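# Recentre the filter funnel and reclamp both flanges

## Task

Put the filter funnel back so it sits centred on its base, and leave the spring clamp fully pushed on and closed around both flanges.

## Robot and tools

Robot: two UR7e-type arms, left_arm and right_arm. Each has a Robotiq 2F-85 two-finger gripper and a wrist camera. The left arm sits on the +y side; the names do not match image sides. URDF root positions in the scene frame: left_arm (+0.053, +0.511, 0) m, right_arm (+0.028, -0.340, 0) m, both turned almost not at all about z. A camera stand is fixed behind the arms.

Frames. Scene frame: origin on the table top midway between the nominal bases, +z up, +x out over the table. Each arm reports its gripper pose, velocities and Hand target in its own base frame. Motion offsets use that arm's base axes, and turns happen about its Hand target position. Gripper axes: fingers point along +z and close along y. A camera block sticks out about 10 cm toward +x. end_effector_position is the point between closed pads; closed fingertips reach about 19 mm past it. Reported poses may be off by a few centimetres.

The 18-number row, used by both moving tools, is one list for both arms, each value in [-1, 1]. Left arm: dx, dy, dz, rx, ry, rz, gripper position, force_limit, speed. Then the same nine for the right arm. dx..rz are an offset from that arm's Hand target as it stood when the action or move began, not an absolute pose. 1.0 means 0.6 m for dx/dy/dz and 180 degrees for the rotation vector rx/ry/rz. Sending the same offset twice moves the arm twice. All-zero pose numbers re-request the current Hand target. Gripper numbers are absolute commands, not offsets. Resend an arm's last gripper numbers to leave it unchanged, because 0 is a real command. Each step the controller limits the commanded orientation to 32 degrees from the measured one.

execute_actions(actions, cameras): actions is a list of actions, each 0 to 15 rows of 18 numbers. One row is one 1/30 s step, and an action lasts 0.5 s. A short table repeats its last row to fill the 15 steps. Every row counts from the action's starting Hand target. Call it with an empty list to get images and the full status. cameras takes names: cam_high, cam_left_wrist, cam_right_wrist, ["all"] or [].

move(target, speed, blend, stop_force, zero, blocking, cameras): drives each gripper in a straight line to its offset pose. target is one 18-number row or a list of up to 15 rows, all counted from the same starting Hand targets. speed is in m/s, 0.002 to 3.6, default 0.25; it can be one value or one per target. blend is in metres, rounding corners in a list; 0 means stop at each target. stop_force is in newtons, 3 to 120, shared by both arms. An arm's path ends once its wrist sensor feels that much push against its motion. Leave stop_force out when backing away from a contact. zero (default true) re-zeroes before the move. blocking=false returns after about 0.5 s while the move continues. The path does not avoid obstacles or the other arm. The result ends with a 'move:' line: done, off_target, moving, held or fault, plus limits such as paced or held.

wait(seconds 0-10) lets time pass. stop brakes a running move. zoom_image(camera, region [x0,y0,x1,y1] in pixels, at most 504 by 504) enlarges the latest image; images are 672x504. zero_wrist_force(arm) zeroes that arm's wrist sensor. read_manual only returns licence texts. finished_scene(scene) ends scene 1 or 2 and cannot be undone, so call it only once the funnel is centred and the clamp is closed and stays so.

Gripper numbers. position: +1 is open (85 mm), about -0.8 is pads touching, and -1 closes until blocked. force_limit and speed both run -1..+1, and together they set grip force. A slow close gives roughly 30-100 N; a fast close started wider than the object gives more. Finger speed is about 20, 85 or 150 mm/s at -1, 0 and +1. A new force or speed applies only after the position number changes by at least 0.01. To grip, send -1 and check object_status: 2 means stopped while closing (held), 3 means at the target or closed fully, 0 means moving, 1 means blocked while opening. position_measured is in counts: 3 is open, 78 is about 60 mm, 130 is 40 mm, 180 is 20 mm, 230 is closed.

Results give, per arm: joint positions, joint torques (whole drive output), end effector position, quaternion and velocities, Hand target, and Tool commands. Velocities drop out when joints read 'within noise'. Wrist force and torque are in the gripper's own axes, with a third line for the peak since the last report. Calls that run actions also list some step positions. A gripper often rests a little short of its Hand target; send the gap as an extra offset.

Avoid: force faults from about 150 N net force on an arm, and torque faults at the contact limits (130 N m for the big joints, 24.3 N m for the wrists). Either stops the arm for 10 s. The arms are stiff, so a target even slightly past a firm contact can fault. Use slow moves with stop_force for touches. Don't let the arms collide or a gripper close on the other arm's fingers; a clearance check holds back commands that bring the arms too close. Keep wrists away from their own base's vertical axis. Avoid hard grips on parts still resting on something, fast swings with loads, drops, letting go of moving parts, and anything leaving the table. Holding loads or stretching out heats motors: MOTOR HOT shows at 70 °C, and at 85 °C brakes lock the arm for 30-60 s.

Each tool is called after ">>>" by a JSON object that holds its "fn" and its "kwargs", one argument or row to a line.

## Session

>>> {"fn": "execute_actions", "kwargs": {
  "actions": []
}}

Scene clock: 0.00 s.
left_arm: end_effector_position=(+0.3779, -0.0394, +0.3615) position_measured=3 object_status=3 end_effector_quat_wxyz=(-0.246, +0.813, +0.023, +0.528) | right_arm: end_effector_position=(+0.6886, +0.2917, +0.2047) position_measured=3 object_status=3 end_effector_quat_wxyz=(-0.078, +0.709, +0.549, +0.436)
Joint positions: left_arm=[-1.403 -2.331 2.232 -0.762 -0.438 1.219] | right_arm=[3.627 -2.045 -1.811 0.03 1.846 2.441]
Joint velocities: within noise
Joint torques (N m): no reading
Wrist force (N): no reading
Wrist torque (N m): no reading
Wrist force, peak (N): no reading
Hand target: left_arm +0.3779, -0.0394, +0.3615; -0.246, +0.813, +0.023, +0.528 | right_arm +0.6886, +0.2917, +0.2047; -0.078, +0.709, +0.549, +0.436
Tool commands: left_gripper/position=+1.0 left_gripper/force_limit=+1.0 left_gripper/speed=+1.0 right_gripper/position=+1.0 right_gripper/force_limit=+1.0 right_gripper/speed=+1.0

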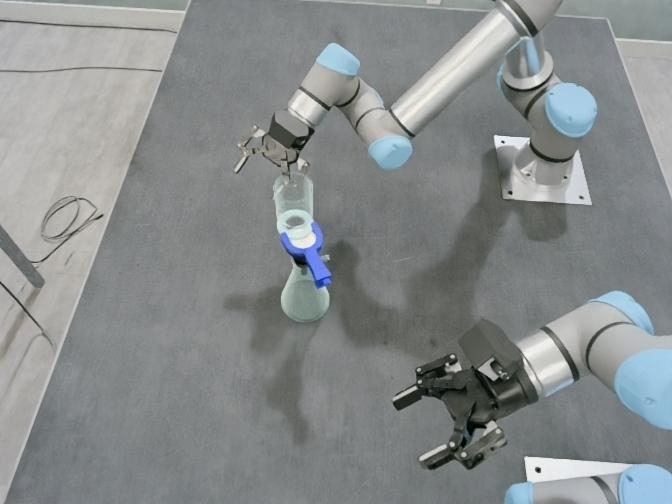

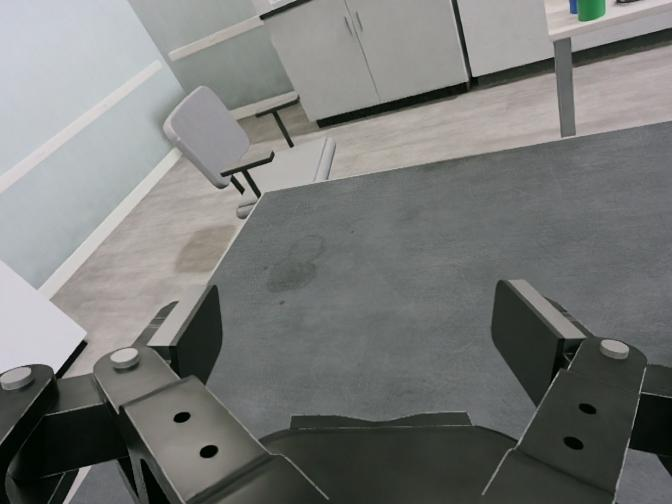

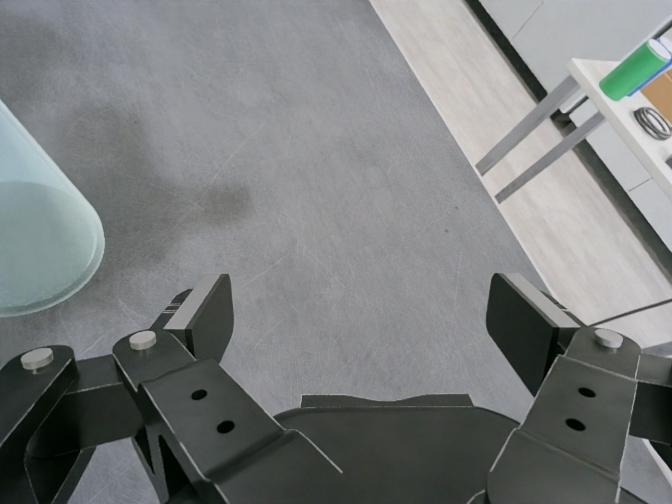

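>>> {"fn": "zoom_image", "kwargs": {
  "camera": "cam_high",
  "region": [230, 150, 380, 340]
}}

Scaled by 2.653.

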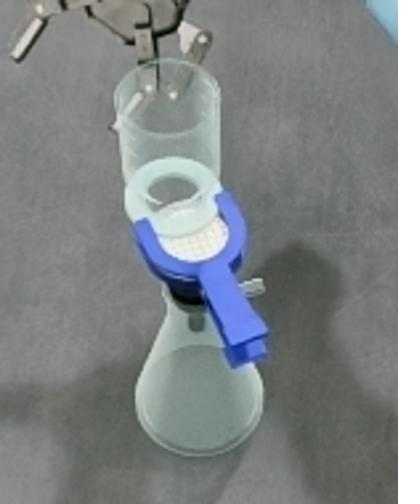

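>>> {"fn": "move", "kwargs": {
  "target": [0.033,-0.05,-0.05,0.0427,-0.248,-0.219,1,1,1,-0.319,-0.0095,0.159,0.2513,-0.0005,0.0136,1,1,1],
  "speed": 0.4,
  "cameras": ["cam_right_wrist","cam_high"]
}}

Scene clock: 125.37 s.
left_arm: end_effector_position=(+0.3919, -0.0645, +0.3447) position_measured=3 object_status=3 end_effector_quat_wxyz=(-0.090, +0.603, -0.189, +0.770) | right_arm: end_effector_position=(+0.4972, +0.2860, +0.3001) position_measured=3 object_status=3 end_effector_quat_wxyz=(-0.353, +0.613, +0.354, +0.612)
Joint positions: left_arm=[-1.274 -2.643 2.596 -0.37 0.523 0.786] | right_arm=[3.677 -1.989 -2.256 1.102 2.082 3.141]
Joint torques (N m): left_arm=[-11.22 1.39 -19.08 -2.48 -0.48 1.23] | right_arm=[-9.49 42.45 23.57 3.64 2.71 2.66]
Wrist force (N): left_arm=[-0.1 0.3 -0.2] | right_arm=[0.9 -2.6 2.3]
Wrist torque (N m): left_arm=[0.02 0.07 -0.01] | right_arm=[-0.36 -0.08 -0.05]
Wrist force, peak (N): left_arm=[-11.1 0.9 -2.9] | right_arm=[1.3 -4.1 1.6]
Hand target: left_arm +0.3919, -0.0646, +0.3446; -0.090, +0.603, -0.189, +0.770 (not the last commanded pose) | right_arm +0.4972, +0.2860, +0.3001; -0.353, +0.613, +0.354, +0.612
Off the commanded pose: left_arm 0.015 m, 14 deg | right_arm 0.000 m, 0 deg.
move: held (left_arm; a check stopped the path); limits=held
pose unreachable (left arm): on one or more control steps of this call, first in action 0 (counted from 0), this arm could not follow its commanded pose, so it was not sent that pose on those steps. It may still have moved: this result reports where it is.
cause: moving toward the commanded pose would bring two parts of the arm too close to each other (joints 3 (elbow) to 5 (wrist 2) lie between them).
camera_calibration:
cam_right_wrist: T_world_to_cam=[[0.855209, -0.518264, 0.00449986, -0.272946], [-0.169273, -0.28751, -0.942701, 0.471293], [0.489861, 0.805445, -0.333609, -0.247996], [0, 0, 0, 1]] pos_world=[0.434687, 0.19379, 0.362782]
Images, in order (width x height): cam_high 672x504, cam_right_wrist 672x504.

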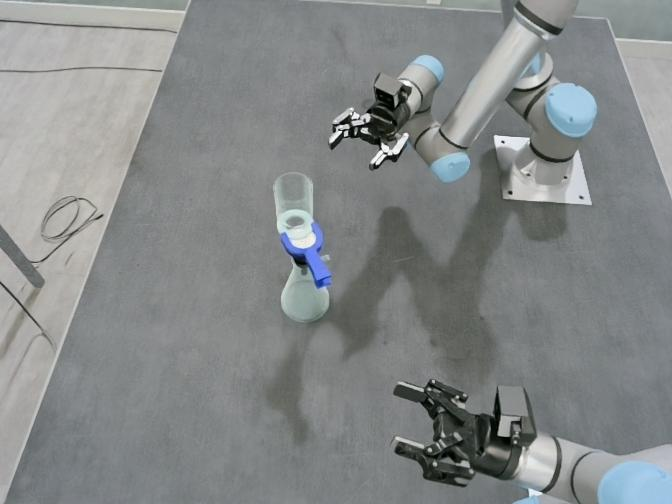

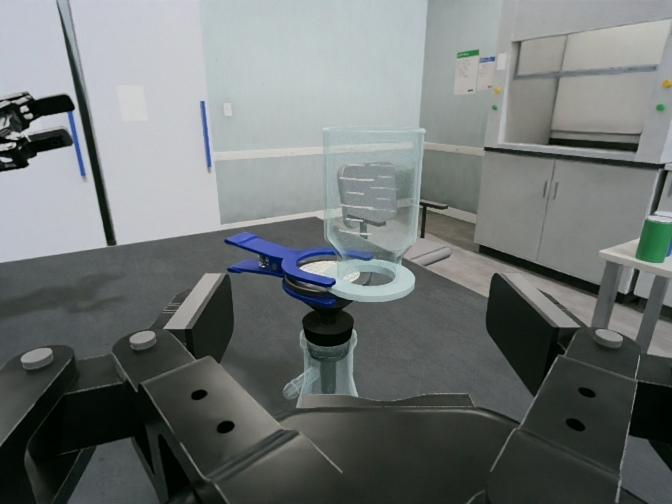

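>>> {"fn": "zoom_image", "kwargs": {
  "camera": "cam_right_wrist",
  "region": [210, 110, 450, 400]
}}

>>> {"fn": "zoom_image", "kwargs": {
  "camera": "cam_high",
  "region": [260, 165, 340, 325]
}}

Scaled by 1.738.

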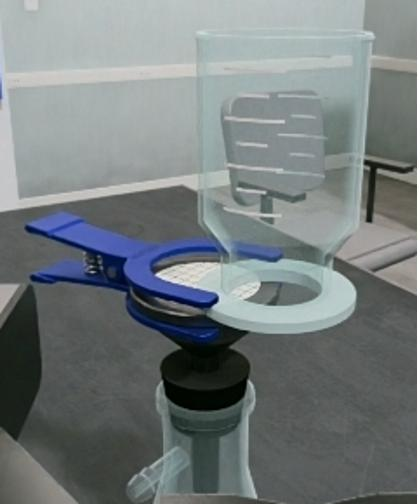

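Scaled by 3.150.

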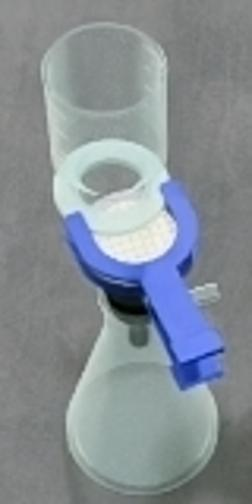

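>>> {"fn": "move", "kwargs": {
  "target": [
    [0.2,-0.2,-0.033,0.174,-0.068,-0.078,1,1,1,0.04,0.035,0,0,0,0,1,1,1],
    [0.1235,-0.309,-0.166,0.348,-0.1366,-0.1559,1,1,1,0.0789,0.07,0,0,0,0,1,1,1]
  ],
  "blend": [0.03,0],
  "speed": 0.4,
  "cameras": ["all"]
}}

Scene clock: 212.53 s.
left_arm: end_effector_position=(+0.4660, -0.2501, +0.2451) position_measured=3 object_status=3 end_effector_quat_wxyz=(+0.241, -0.241, +0.665, -0.664) end_effector_velocity=(+0.000, +0.000, +0.000) end_effector_angular_velocity=(+0.005, -0.004, +0.001) | right_arm: end_effector_position=(+0.5446, +0.3281, +0.3000) position_measured=3 object_status=3 end_effector_quat_wxyz=(-0.353, +0.613, +0.354, +0.612)
Joint positions: left_arm=[-0.625 -1.651 2.313 -0.66 1.819 1.572] | right_arm=[3.706 -2.07 -2.094 1.022 2.053 3.141]
Joint velocities: left_arm=[0.001 0 0.001 0.001 0 0.006] | right_arm=[within noise]
Joint torques (N m): left_arm=[10.76 -30.51 -12.53 -1.81 -0.7 1.22] | right_arm=[-4.18 48.15 2.06 3.55 0.69 2.7]
Wrist force (N): left_arm=[-0.6 0.8 -1.0] | right_arm=[1.3 -2.5 2.3]
Wrist torque (N m): left_arm=[-0.01 0.43 -0.05] | right_arm=[-0.35 -0.13 -0.07]
Wrist force, peak (N): left_arm=[-1.3 0.9 1.3] | right_arm=[0.9 -3.1 2.5]
Hand target: left_arm +0.4660, -0.2500, +0.2450; +0.242, -0.241, +0.665, -0.664 | right_arm +0.5446, +0.3280, +0.3001; -0.353, +0.613, +0.354, +0.612
Off the commanded pose: left_arm 0.000 m, 0 deg | right_arm 0.000 m, 0 deg.
move: done
camera_calibration:
cam_left_wrist: T_world_to_cam=[[-0.00621705, 0.0080344, -0.999948, 0.253347], [0.515281, 0.857013, 0.00368225, -0.00727535], [0.856999, -0.515231, -0.00946807, -0.395512], [0, 0, 0, 1]] pos_world=[0.344277, -0.199581, 0.249616]
cam_right_wrist: T_world_to_cam=[[0.855212, -0.51826, 0.00440854, -0.291633], [-0.169414, -0.287579, -0.942654, 0.491393], [0.489808, 0.805422, -0.333742, -0.305079], [0, 0, 0, 1]] pos_world=[0.482087, 0.235891, 0.362682]

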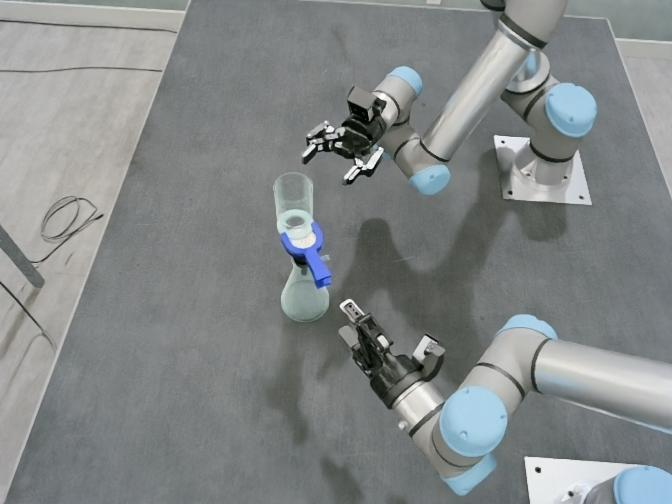

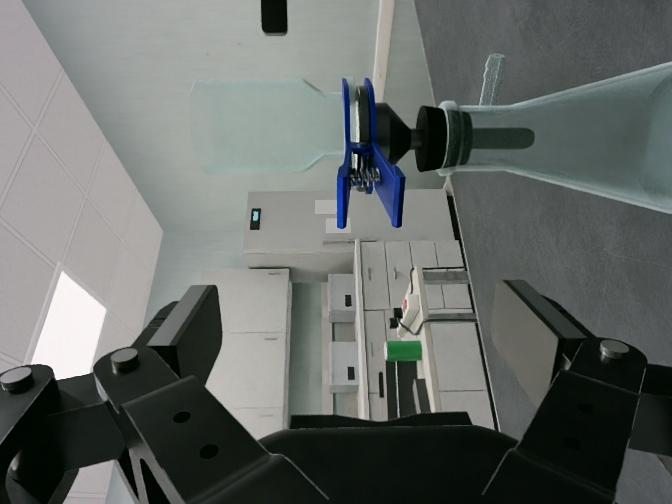

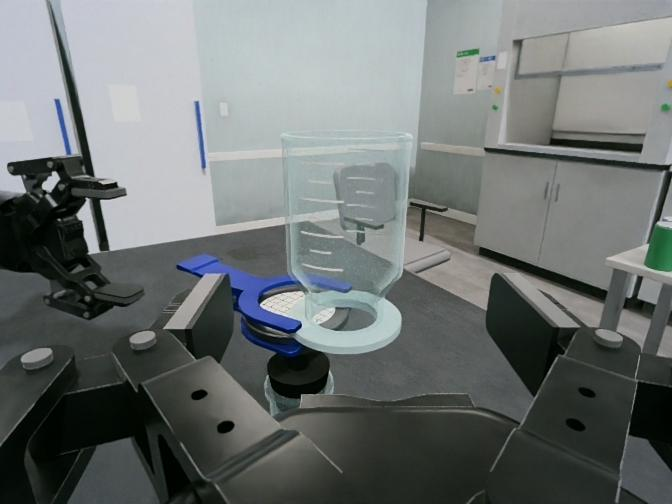

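>>> {"fn": "zoom_image", "kwargs": {
  "camera": "cam_left_wrist",
  "region": [180, 50, 500, 250]
}}

>>> {"fn": "zoom_image", "kwargs": {
  "camera": "cam_right_wrist",
  "region": [170, 120, 430, 420]
}}

Scaled by 1.575.

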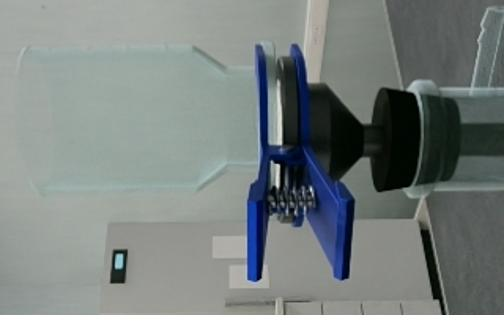

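Scaled by 1.680.

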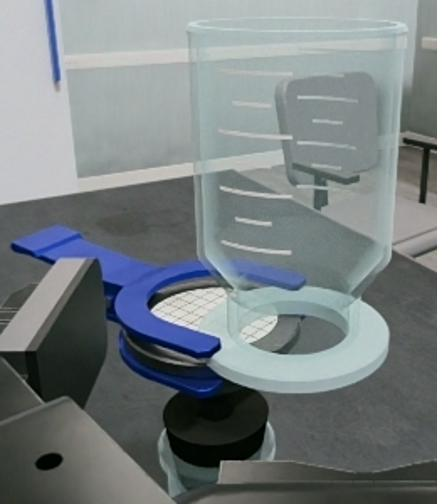

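>>> {"fn": "move", "kwargs": {
  "target": [0.0525,-0.0407,-0.0242,0,0,-0.1,1,1,1,0.0467,0.0692,0.0083,0,0,0,1,1,1],
  "speed": 0.25,
  "cameras": ["all"]
}}

Scene clock: 314.03 s.
left_arm: end_effector_position=(+0.4975, -0.2743, +0.2305) position_measured=3 object_status=3 end_effector_quat_wxyz=(+0.135, -0.135, +0.695, -0.693) | right_arm: end_effector_position=(+0.5726, +0.3696, +0.3050) position_measured=3 object_status=3 end_effector_quat_wxyz=(-0.353, +0.613, +0.354, +0.612)
Joint positions: left_arm=[-0.426 -1.386 2.076 -0.687 2.332 1.573] | right_arm=[3.751 -2.118 -1.977 0.952 2.009 3.141]
Joint torques (N m): left_arm=[-6.71 -22.03 -26.72 -2.76 2.1 0.53] | right_arm=[-8.82 49.88 5.9 3 2.64 2.51]
Wrist force (N): left_arm=[-0.6 0.7 -2.0] | right_arm=[1.2 -2.6 2.3]
Wrist torque (N m): left_arm=[-0.01 0.49 -0.22] | right_arm=[-0.35 -0.12 -0.11]
Wrist force, peak (N): left_arm=[-1.8 1.3 -1.6] | right_arm=[1.4 -2.8 3.3]
Hand target: left_arm +0.4975, -0.2744, +0.2305; +0.135, -0.134, +0.695, -0.694 | right_arm +0.5726, +0.3695, +0.3051; -0.353, +0.613, +0.354, +0.612
Off the commanded pose: left_arm 0.000 m, 0 deg | right_arm 0.000 m, 0 deg.
move: done
camera_calibration:
cam_left_wrist: T_world_to_cam=[[-0.00334997, 0.00976867, -0.999947, 0.238279], [0.754633, 0.656136, 0.00388179, -0.176895], [0.656139, -0.754579, -0.00956979, -0.400843], [0, 0, 0, 1]] pos_world=[0.397298, -0.188728, 0.235117]
cam_right_wrist: T_world_to_cam=[[0.855251, -0.518195, 0.00447104, -0.294154], [-0.169282, -0.287523, -0.942695, 0.512717], [0.489785, 0.805484, -0.333625, -0.350598], [0, 0, 0, 1]] pos_world=[0.510087, 0.277391, 0.367682]

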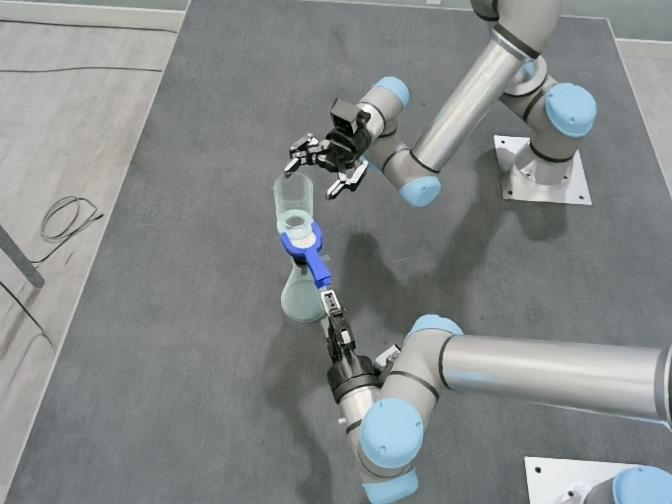

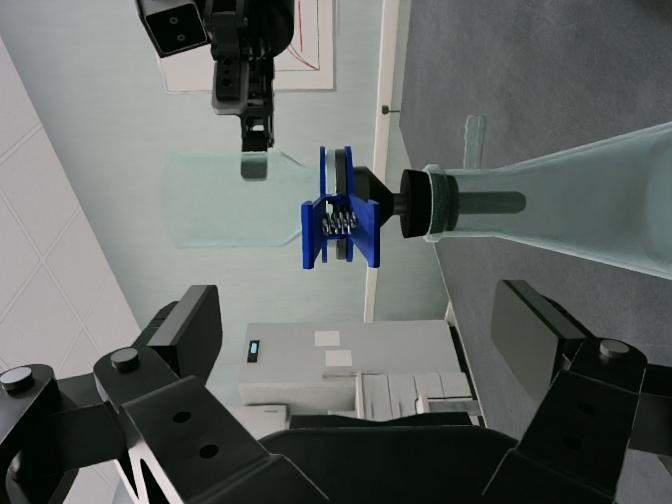

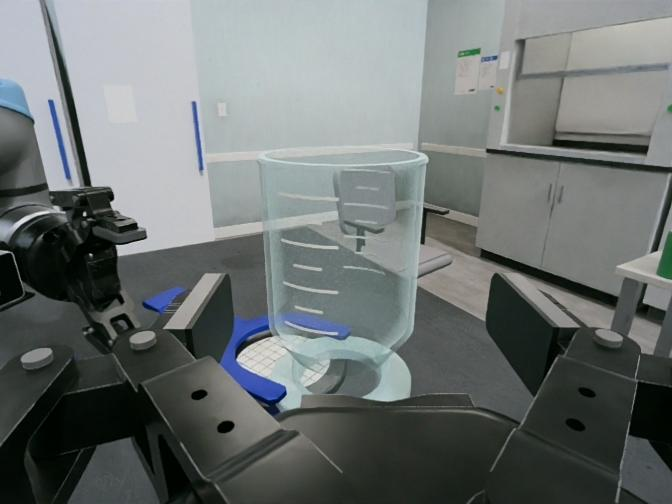

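>>> {"fn": "move", "kwargs": {
  "target": [
    [0.0375,-0.0927,0.0033,0,0,0,1,1,1,0.0413,0.0801,0,0,0,0,1,1,1],
    [0.0375,-0.0927,0.0033,0,0,0,1,1,1,0.0413,0.0801,0,0,0,0,-1,-1,-1]
  ],
  "speed": 0.12,
  "cameras": ["all"]
}}

Scene clock: 359.73 s.
left_arm: end_effector_position=(+0.5200, -0.3300, +0.2325) position_measured=3 object_status=3 end_effector_quat_wxyz=(+0.135, -0.134, +0.695, -0.694) | right_arm: end_effector_position=(+0.5973, +0.4176, +0.3051) position_measured=62 object_status=2 end_effector_quat_wxyz=(-0.353, +0.613, +0.354, +0.612)
Joint positions: left_arm=[-0.525 -1.323 1.987 -0.662 2.233 1.573] | right_arm=[3.802 -2.181 -1.853 0.89 1.957 3.141]
Joint torques (N m): left_arm=[10.71 -44.33 -27.95 -2.93 -1.37 0.98] | right_arm=[-9.33 53.92 26.1 1 1.12 2.66]
Wrist force (N): left_arm=[-1.3 0.4 -1.8] | right_arm=[2.1 -3.0 1.3]
Wrist torque (N m): left_arm=[-0.09 0.60 -0.10] | right_arm=[-0.35 -0.20 -0.22]
Wrist force, peak (N): left_arm=[-0.8 0.6 -3.7] | right_arm=[1.5 -3.1 4.1]
Hand target: left_arm +0.5200, -0.3300, +0.2325; +0.135, -0.134, +0.695, -0.694 | right_arm +0.5974, +0.4176, +0.3051; -0.353, +0.613, +0.354, +0.612
Off the commanded pose: left_arm 0.000 m, 0 deg | right_arm 0.000 m, 0 deg.
move: done
camera_calibration:
cam_left_wrist: T_world_to_cam=[[-0.00328129, 0.00969413, -0.999948, 0.240751], [0.754817, 0.655923, 0.00388204, -0.157465], [0.655927, -0.754765, -0.00946957, -0.457599], [0, 0, 0, 1]] pos_world=[0.419799, -0.244429, 0.237017]
cam_right_wrist: T_world_to_cam=[[0.855251, -0.518195, 0.00447104, -0.290491], [-0.169282, -0.287523, -0.942695, 0.530716], [0.489785, 0.805484, -0.333625, -0.401408], [0, 0, 0, 1]] pos_world=[0.534887, 0.325391, 0.367682]

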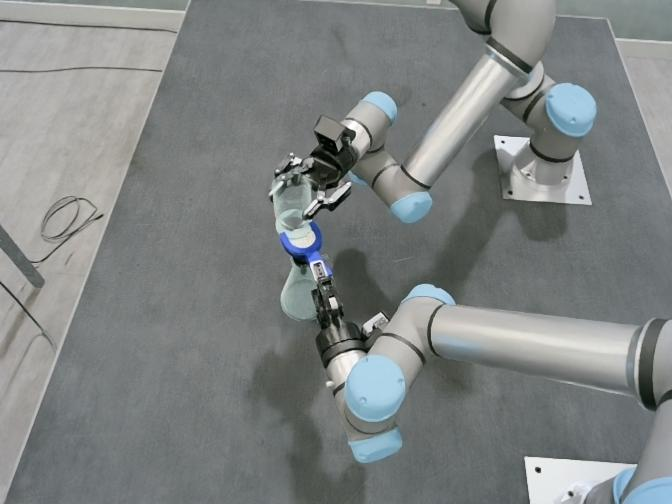

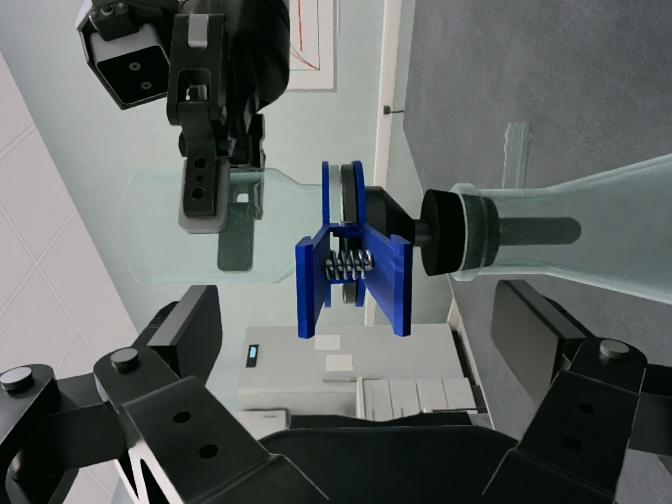

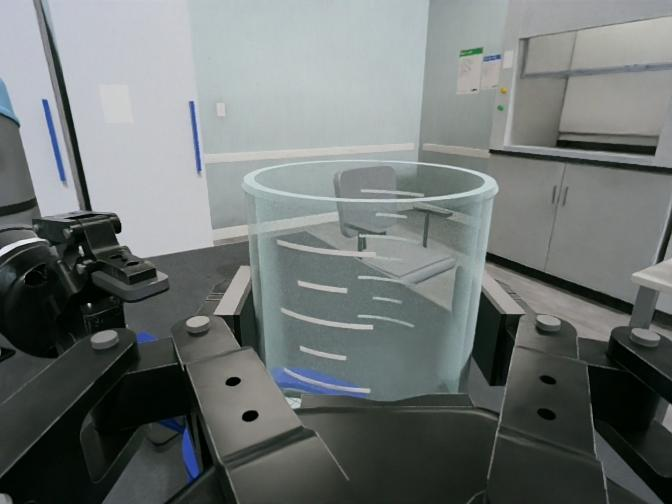

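>>> {"fn": "move", "kwargs": {
  "target": [
    [0,0,0,0,0,0,1,1,1,0,0,0.0067,0,0,0,-1,-1,-1],
    [0,0,0,0,0,0,-1,-1,-1,0,0,0.0067,0,0,0,-1,-1,-1]
  ],
  "speed": 0.05,
  "cameras": ["all"]
}}

Scene clock: 389.40 s.
left_arm: end_effector_position=(+0.5200, -0.3300, +0.2325) position_measured=195 object_status=0 end_effector_quat_wxyz=(+0.135, -0.134, +0.695, -0.694) | right_arm: end_effector_position=(+0.5974, +0.4176, +0.3091) position_measured=62 object_status=2 end_effector_quat_wxyz=(-0.353, +0.613, +0.354, +0.612)
Joint positions: left_arm=[-0.525 -1.323 1.987 -0.662 2.233 1.573] | right_arm=[3.802 -2.173 -1.851 0.882 1.957 3.141]
Joint torques (N m): left_arm=[7.66 -44.18 -27.57 -2.26 -1.39 1.03] | right_arm=[-1.29 37.09 5.73 1.41 1.77 1.69]
Wrist force (N): left_arm=[-1.2 1.1 -1.7] | right_arm=[0.1 -2.7 2.5]
Wrist torque (N m): left_arm=[-0.14 0.59 -0.10] | right_arm=[-0.36 -0.16 -0.12]
Wrist force, peak (N): left_arm=[-1.3 2.1 -3.8] | right_arm=[-6.7 -3.1 2.6]
Hand target: left_arm +0.5200, -0.3300, +0.2325; +0.135, -0.134, +0.695, -0.694 | right_arm +0.5974, +0.4176, +0.3091; -0.353, +0.613, +0.354, +0.612
Off the commanded pose: left_arm 0.000 m, 0 deg | right_arm 0.000 m, 0 deg.
move: done
camera_calibration:
cam_left_wrist: T_world_to_cam=[[-0.00328129, 0.00969413, -0.999948, 0.240751], [0.754817, 0.655923, 0.00388204, -0.157465], [0.655927, -0.754765, -0.00946957, -0.457599], [0, 0, 0, 1]] pos_world=[0.419799, -0.244429, 0.237017]
cam_right_wrist: T_world_to_cam=[[0.855209, -0.518264, 0.00449986, -0.290474], [-0.169273, -0.28751, -0.942701, 0.53448], [0.489861, 0.805445, -0.333609, -0.400108], [0, 0, 0, 1]] pos_world=[0.534887, 0.32539, 0.371682]

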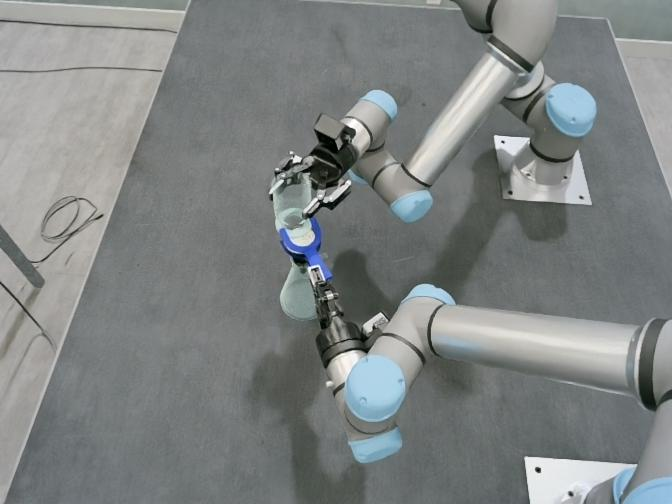

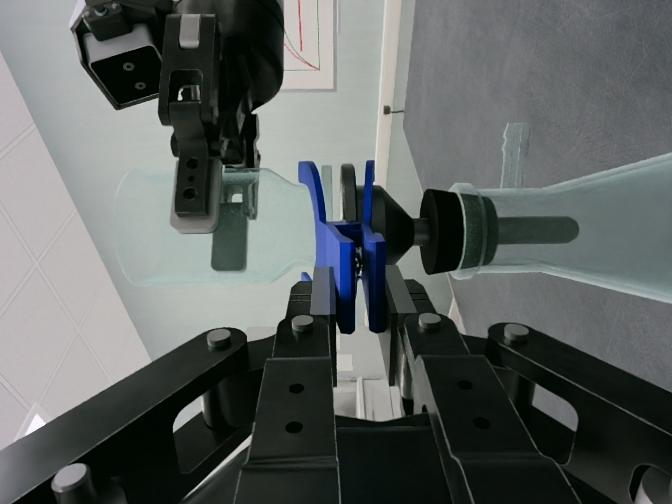

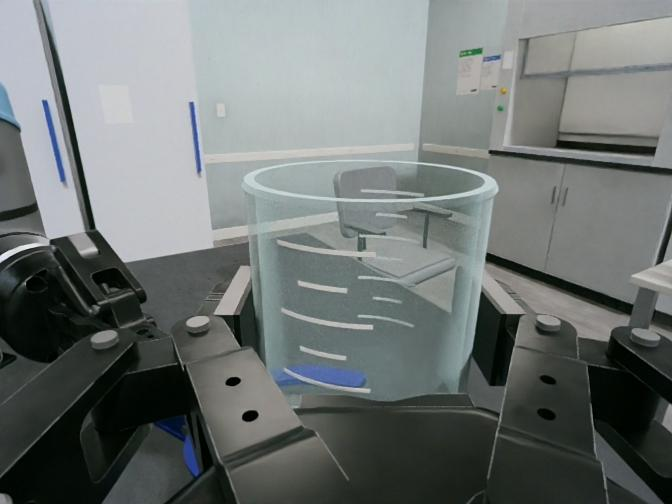

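>>> {"fn": "zoom_image", "kwargs": {
  "camera": "cam_left_wrist",
  "region": [110, 130, 450, 350]
}}

Scaled by 1.482.

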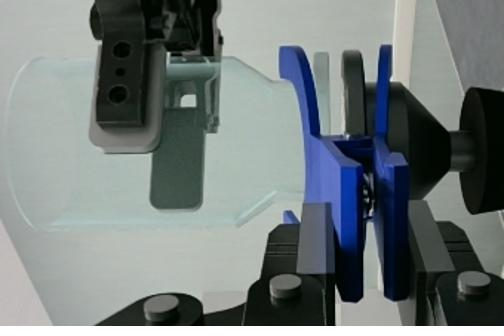

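>>> {"fn": "move", "kwargs": {
  "target": [
    [0,0,0,0,0,0,-1,-1,-1,0,0,-0.0042,0,0,0,-1,-1,-1],
    [0,0,0,0,0,0,-1,-1,-1,-0.0283,0.0467,-0.0042,0,0,0,-1,-1,-1]
  ],
  "speed": 0.04,
  "stop_force": 12,
  "cameras": ["all"]
}}

>>> {"fn": "zoom_image", "kwargs": {
  "camera": "cam_left_wrist",
  "region": [110, 130, 450, 350]
}}

>>> {"fn": "zoom_image", "kwargs": {
  "camera": "cam_high",
  "region": [260, 165, 340, 285]
}}

Scene clock: 428.77 s.
left_arm: end_effector_position=(+0.5200, -0.3300, +0.2325) position_measured=195 object_status=2 end_effector_quat_wxyz=(+0.135, -0.134, +0.695, -0.694) | right_arm: end_effector_position=(+0.5804, +0.4456, +0.3066) position_measured=62 object_status=2 end_effector_quat_wxyz=(-0.353, +0.613, +0.354, +0.612)
Joint positions: left_arm=[-0.525 -1.323 1.987 -0.662 2.233 1.573] | right_arm=[3.868 -2.172 -1.864 0.893 1.891 3.141]
Joint torques (N m): left_arm=[-5.79 -44.04 -27.56 -1.82 -1.23 0.93] | right_arm=[-9.59 42.45 28.82 1.46 2.69 2.77]
Wrist force (N): left_arm=[-1.0 1.2 -1.5] | right_arm=[0.3 -2.6 2.4]
Wrist torque (N m): left_arm=[-0.12 0.54 -0.10] | right_arm=[-0.34 -0.21 -0.13]
Wrist force, peak (N): left_arm=[-1.3 1.7 -1.8] | right_arm=[0.0 -3.3 2.7]
Hand target: left_arm +0.5200, -0.3300, +0.2325; +0.135, -0.134, +0.695, -0.694 | right_arm +0.5804, +0.4456, +0.3066; -0.353, +0.613, +0.354, +0.612
Off the commanded pose: left_arm 0.000 m, 0 deg | right_arm 0.000 m, 0 deg.
move: done
camera_calibration:
cam_left_wrist: T_world_to_cam=[[-0.00328129, 0.00969413, -0.999948, 0.240751], [0.754817, 0.655923, 0.00388204, -0.157465], [0.655927, -0.754765, -0.00946957, -0.457599], [0, 0, 0, 1]] pos_world=[0.419799, -0.244429, 0.237017]
cam_right_wrist: T_world_to_cam=[[0.855251, -0.518195, 0.00447104, -0.261449], [-0.169282, -0.287523, -0.942695, 0.537303], [0.489785, 0.805484, -0.333625, -0.415135], [0, 0, 0, 1]] pos_world=[0.517887, 0.353391, 0.369182]

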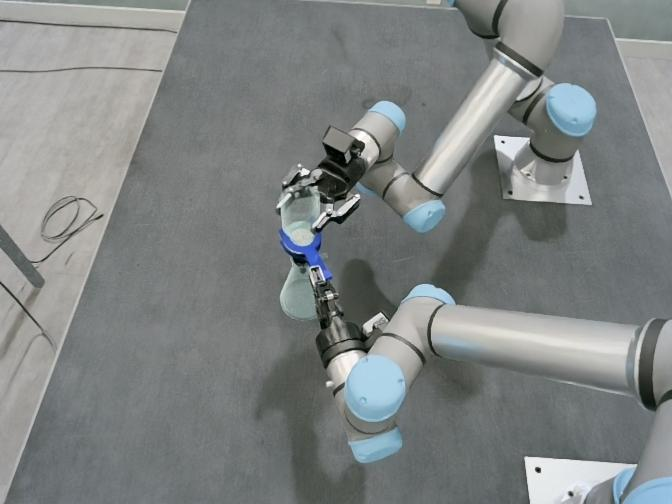

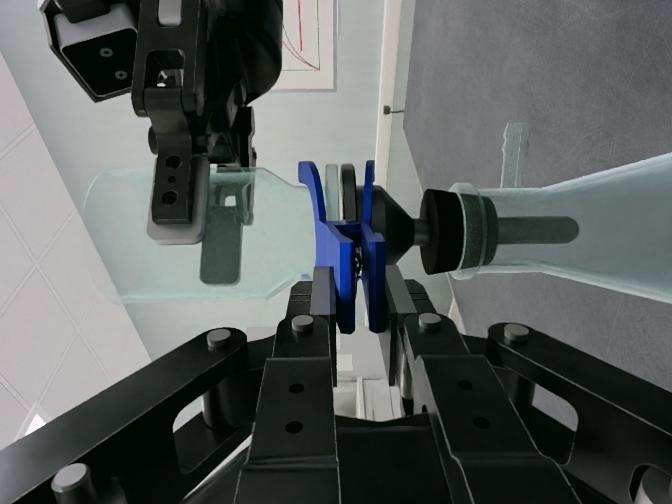

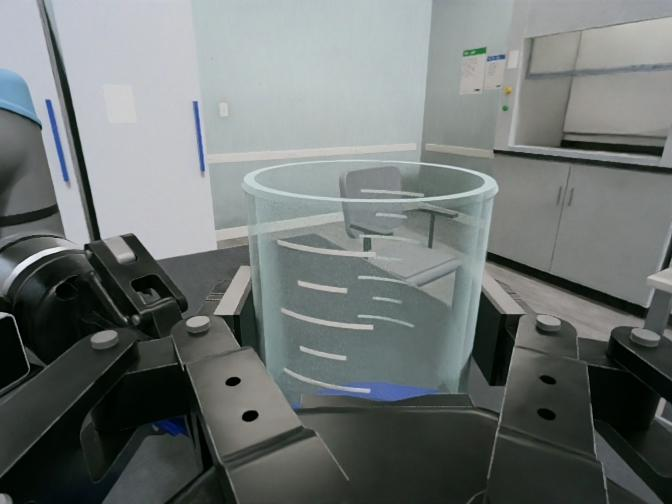

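Scaled by 1.482.

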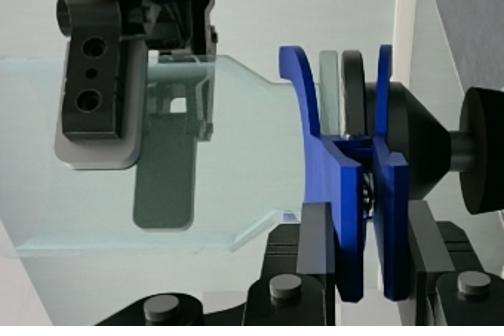

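Scaled by 4.200.

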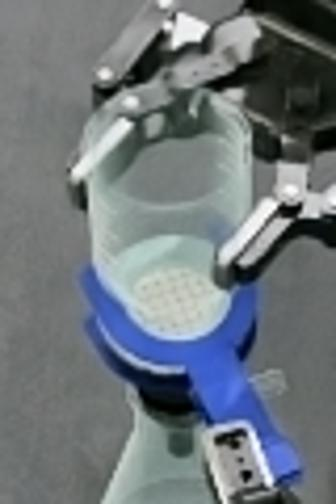

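>>> {"fn": "zoom_image", "kwargs": {
  "camera": "cam_left_wrist",
  "region": [290, 145, 400, 235]
}}

>>> {"fn": "zoom_image", "kwargs": {
  "camera": "cam_high",
  "region": [275, 215, 325, 265]
}}

Scaled by 4.582.

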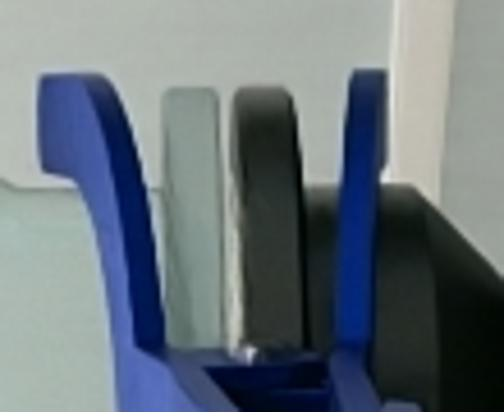

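Scaled by 10.080.

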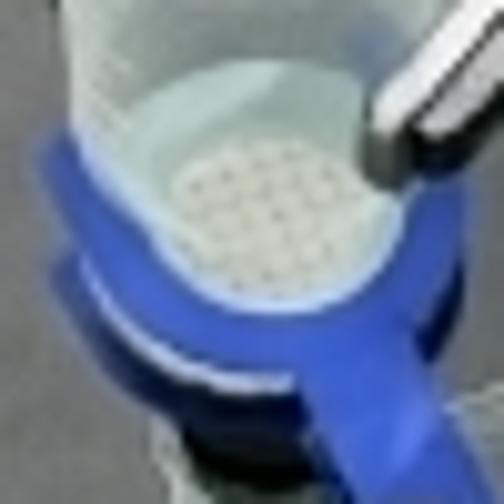

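>>> {"fn": "move", "kwargs": {
  "target": [0,0,0,0,0,0,-1,-1,-1,0,0,-0.0045,0,0,0,-1,-1,-1],
  "speed": 0.01,
  "stop_force": 5,
  "cameras": ["cam_left_wrist","cam_high"]
}}

>>> {"fn": "zoom_image", "kwargs": {
  "camera": "cam_left_wrist",
  "region": [290, 145, 400, 235]
}}

Scene clock: 478.03 s.
left_arm: end_effector_position=(+0.5200, -0.3300, +0.2325) position_measured=195 object_status=2 end_effector_quat_wxyz=(+0.135, -0.134, +0.695, -0.694) | right_arm: end_effector_position=(+0.5804, +0.4456, +0.3049) position_measured=62 object_status=2 end_effector_quat_wxyz=(-0.353, +0.613, +0.354, +0.612)
Joint positions: left_arm=[-0.525 -1.323 1.987 -0.662 2.233 1.573] | right_arm=[3.868 -2.175 -1.865 0.897 1.891 3.141]
Joint torques (N m): left_arm=[-9.41 -43.8 -27.72 -1.51 -1.13 0.88] | right_arm=[-9.4 50.43 22.34 0.6 2.45 2.32]
Wrist force (N): left_arm=[-1.2 1.3 -1.9] | right_arm=[7.4 -2.1 3.7]
Wrist torque (N m): left_arm=[-0.11 0.59 -0.10] | right_arm=[-0.36 -0.21 -0.17]
Wrist force, peak (N): left_arm=[-1.4 1.5 -2.0] | right_arm=[11.3 -2.3 4.3]
Hand target: left_arm +0.5200, -0.3300, +0.2325; +0.135, -0.134, +0.695, -0.694 | right_arm +0.5804, +0.4456, +0.3049; -0.353, +0.613, +0.354, +0.612 (not the last commanded pose)
Off the commanded pose: left_arm 0.000 m, 0 deg | right_arm 0.001 m, 0 deg.
move: contact (right_arm)
camera_calibration:
cam_left_wrist: T_world_to_cam=[[-0.00328129, 0.00969413, -0.999948, 0.240751], [0.754817, 0.655923, 0.00388204, -0.157465], [0.655927, -0.754765, -0.00946957, -0.457599], [0, 0, 0, 1]] pos_world=[0.419799, -0.244429, 0.237017]
Images, in order (width x height): cam_high 672x504, cam_left_wrist 672x504.

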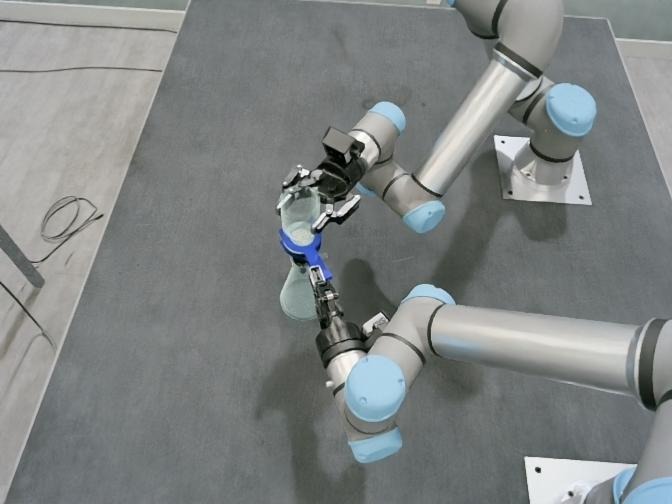

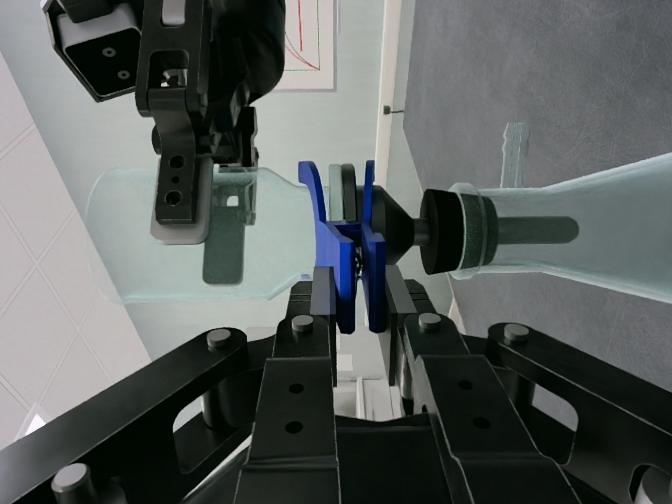

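Scaled by 4.582.

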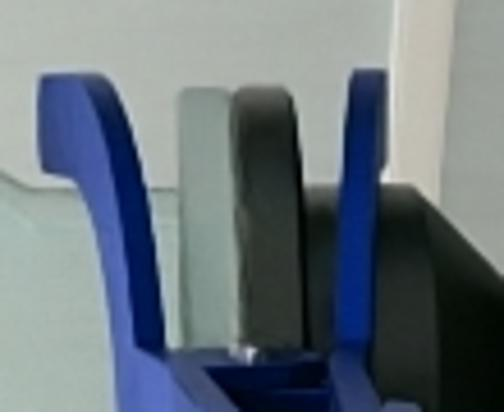

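>>> {"fn": "move", "kwargs": {
  "target": [0,0,0,0,0,0,0.6,-1,-1,0,0,0,0,0,0,-1,-1,-1],
  "cameras": ["cam_left_wrist","cam_high"]
}}

>>> {"fn": "zoom_image", "kwargs": {
  "camera": "cam_left_wrist",
  "region": [270, 145, 430, 345]
}}

>>> {"fn": "zoom_image", "kwargs": {
  "camera": "cam_high",
  "region": [270, 205, 340, 275]
}}

Scene clock: 489.07 s.
left_arm: end_effector_position=(+0.5200, -0.3300, +0.2325) position_measured=53 object_status=0 end_effector_quat_wxyz=(+0.135, -0.134, +0.695, -0.694) | right_arm: end_effector_position=(+0.5804, +0.4456, +0.3049) position_measured=62 object_status=2 end_effector_quat_wxyz=(-0.353, +0.613, +0.354, +0.612)
Joint positions: left_arm=[-0.525 -1.323 1.987 -0.662 2.233 1.573] | right_arm=[3.868 -2.175 -1.865 0.897 1.891 3.141]
Joint torques (N m): left_arm=[-7.47 -17.97 -12.45 -0.96 -1.13 0.81] | right_arm=[-8.68 50.29 22.01 2.38 1.06 2.3]
Wrist force (N): left_arm=[-1.2 0.9 -1.8] | right_arm=[6.0 -2.3 3.7]
Wrist torque (N m): left_arm=[-0.02 0.58 -0.10] | right_arm=[-0.32 -0.19 -0.16]
Wrist force, peak (N): left_arm=[-0.8 -5.7 1.5] | right_arm=[6.4 -4.2 5.6]
Hand target: left_arm +0.5200, -0.3300, +0.2325; +0.135, -0.134, +0.695, -0.694 | right_arm +0.5804, +0.4456, +0.3049; -0.353, +0.613, +0.354, +0.612
Off the commanded pose: left_arm 0.000 m, 0 deg | right_arm 0.000 m, 0 deg.
move: done
camera_calibration:
cam_left_wrist: T_world_to_cam=[[-0.00328129, 0.00969413, -0.999948, 0.240851], [0.754817, 0.655923, 0.00388204, -0.157465], [0.655927, -0.754765, -0.00946957, -0.457598], [0, 0, 0, 1]] pos_world=[0.419799, -0.244429, 0.237117]
Images, in order (width x height): cam_high 672x504, cam_left_wrist 672x504.

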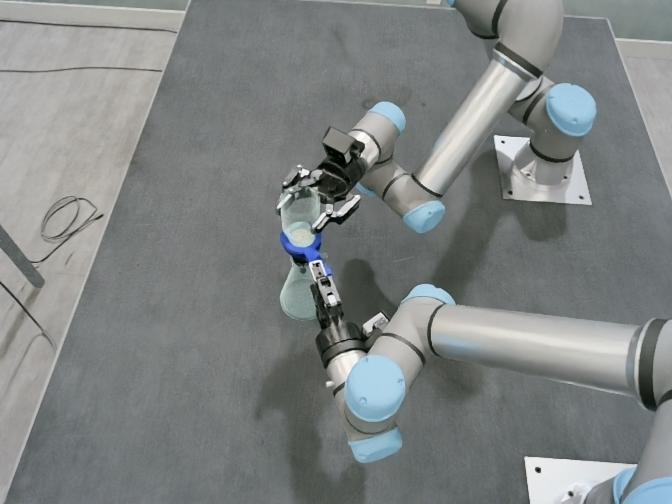

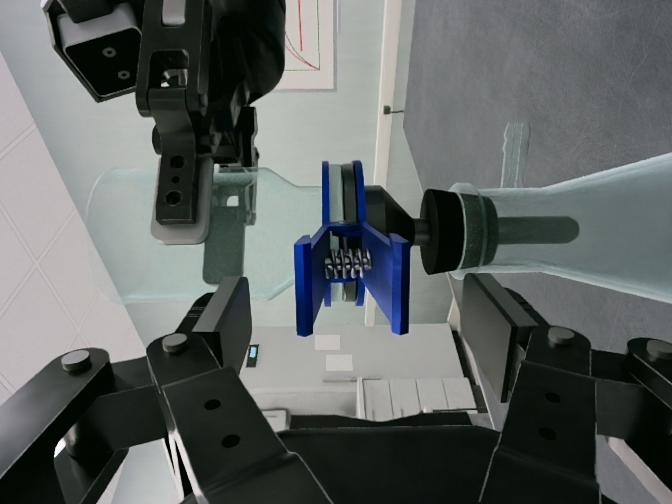

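Scaled by 2.520.

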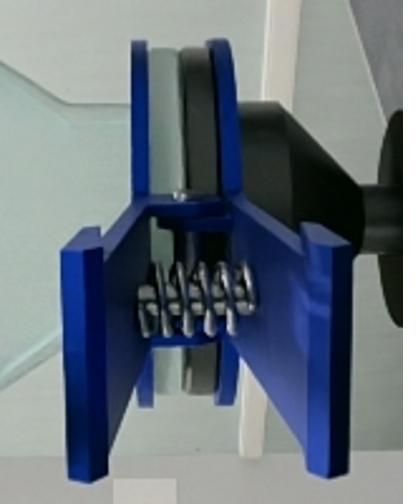

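Scaled by 7.200.

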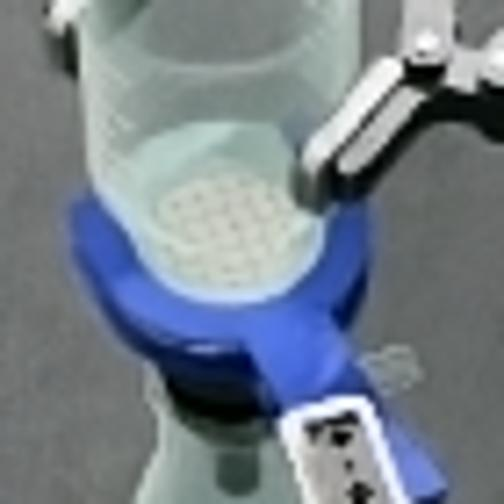

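>>> {"fn": "move", "kwargs": {
  "target": [
    [0,0,0,0,0,0,0.6,-1,-1,0,0,0,0,0,0,1,-1,-1],
    [-0.075,0.1854,0,0,0,0,0.6,-1,-1,-0.1,-0.1732,0,0,0,0,1,-1,-1]
  ],
  "speed": 0.15,
  "cameras": ["all"]
}}

>>> {"fn": "zoom_image", "kwargs": {
  "camera": "cam_right_wrist",
  "region": [200, 120, 450, 400]
}}

>>> {"fn": "zoom_image", "kwargs": {
  "camera": "cam_high",
  "region": [270, 205, 340, 275]
}}

Scene clock: 520.70 s.
left_arm: end_effector_position=(+0.4750, -0.2188, +0.2326) position_measured=53 object_status=3 end_effector_quat_wxyz=(+0.135, -0.134, +0.695, -0.694) | right_arm: end_effector_position=(+0.5204, +0.3417, +0.3050) position_measured=3 object_status=3 end_effector_quat_wxyz=(-0.353, +0.613, +0.354, +0.612)
Joint positions: left_arm=[-0.307 -1.442 2.138 -0.693 2.451 1.574] | right_arm=[3.769 -2.03 -2.151 1.038 1.99 3.141]
Joint torques (N m): left_arm=[6.04 -12.85 -23.7 0.18 1.18 -0.94] | right_arm=[3.39 23.27 12.67 2.47 -1.59 -2.47]
Wrist force (N): left_arm=[-1.0 0.8 -1.6] | right_arm=[1.0 -2.5 2.4]
Wrist torque (N m): left_arm=[0.00 0.47 -0.22] | right_arm=[-0.34 -0.10 -0.12]
Wrist force, peak (N): left_arm=[-1.0 0.7 -3.7] | right_arm=[6.3 -2.9 4.1]
Hand target: left_arm +0.4750, -0.2188, +0.2325; +0.135, -0.134, +0.695, -0.694 | right_arm +0.5204, +0.3417, +0.3049; -0.353, +0.613, +0.354, +0.612
Off the commanded pose: left_arm 0.000 m, 0 deg | right_arm 0.000 m, 0 deg.
move: done
camera_calibration:
cam_left_wrist: T_world_to_cam=[[-0.00307452, 0.00961121, -0.999949, 0.239538], [0.754774, 0.655973, 0.00398433, -0.196514], [0.655978, -0.754723, -0.00927109, -0.344278], [0, 0, 0, 1]] pos_world=[0.374899, -0.133229, 0.237117]
cam_right_wrist: T_world_to_cam=[[0.855178, -0.518314, 0.00459196, -0.263948], [-0.169069, -0.287303, -0.942801, 0.495651], [0.489986, 0.805486, -0.333326, -0.302793], [0, 0, 0, 1]] pos_world=[0.457886, 0.24949, 0.367584]

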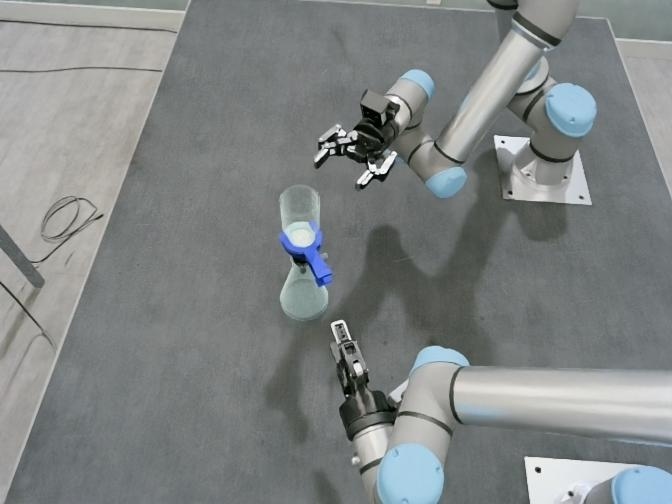

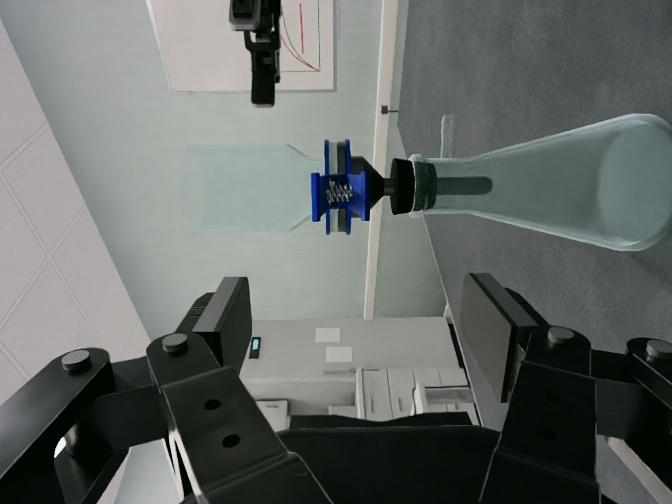

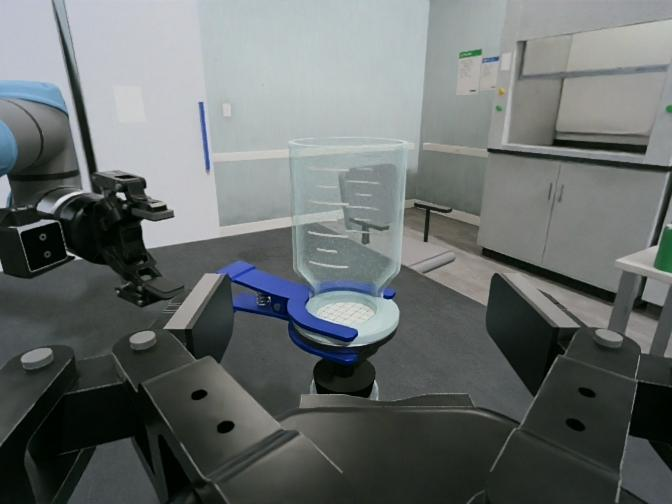

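Scaled by 1.800.

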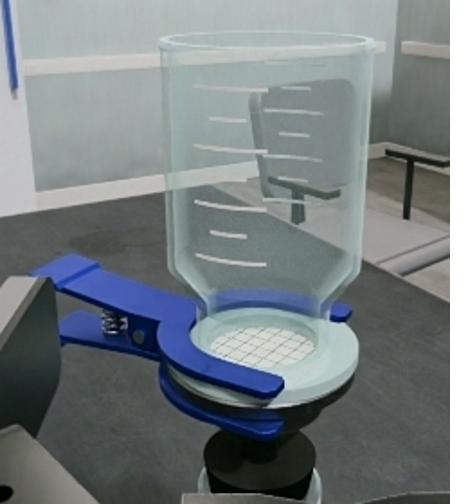

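Scaled by 7.200.

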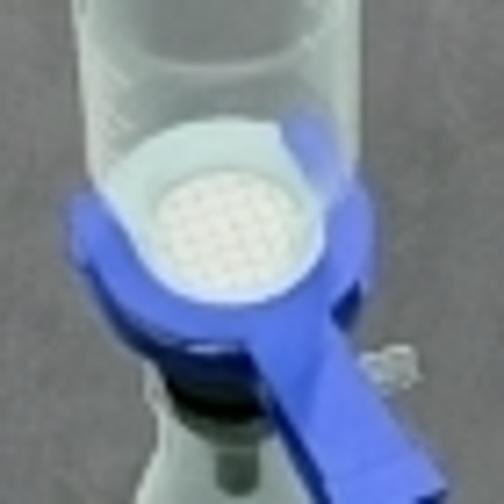

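>>> {"fn": "finished_scene", "kwargs": {
  "scene": 1
}}

The scene is finished: the task was done.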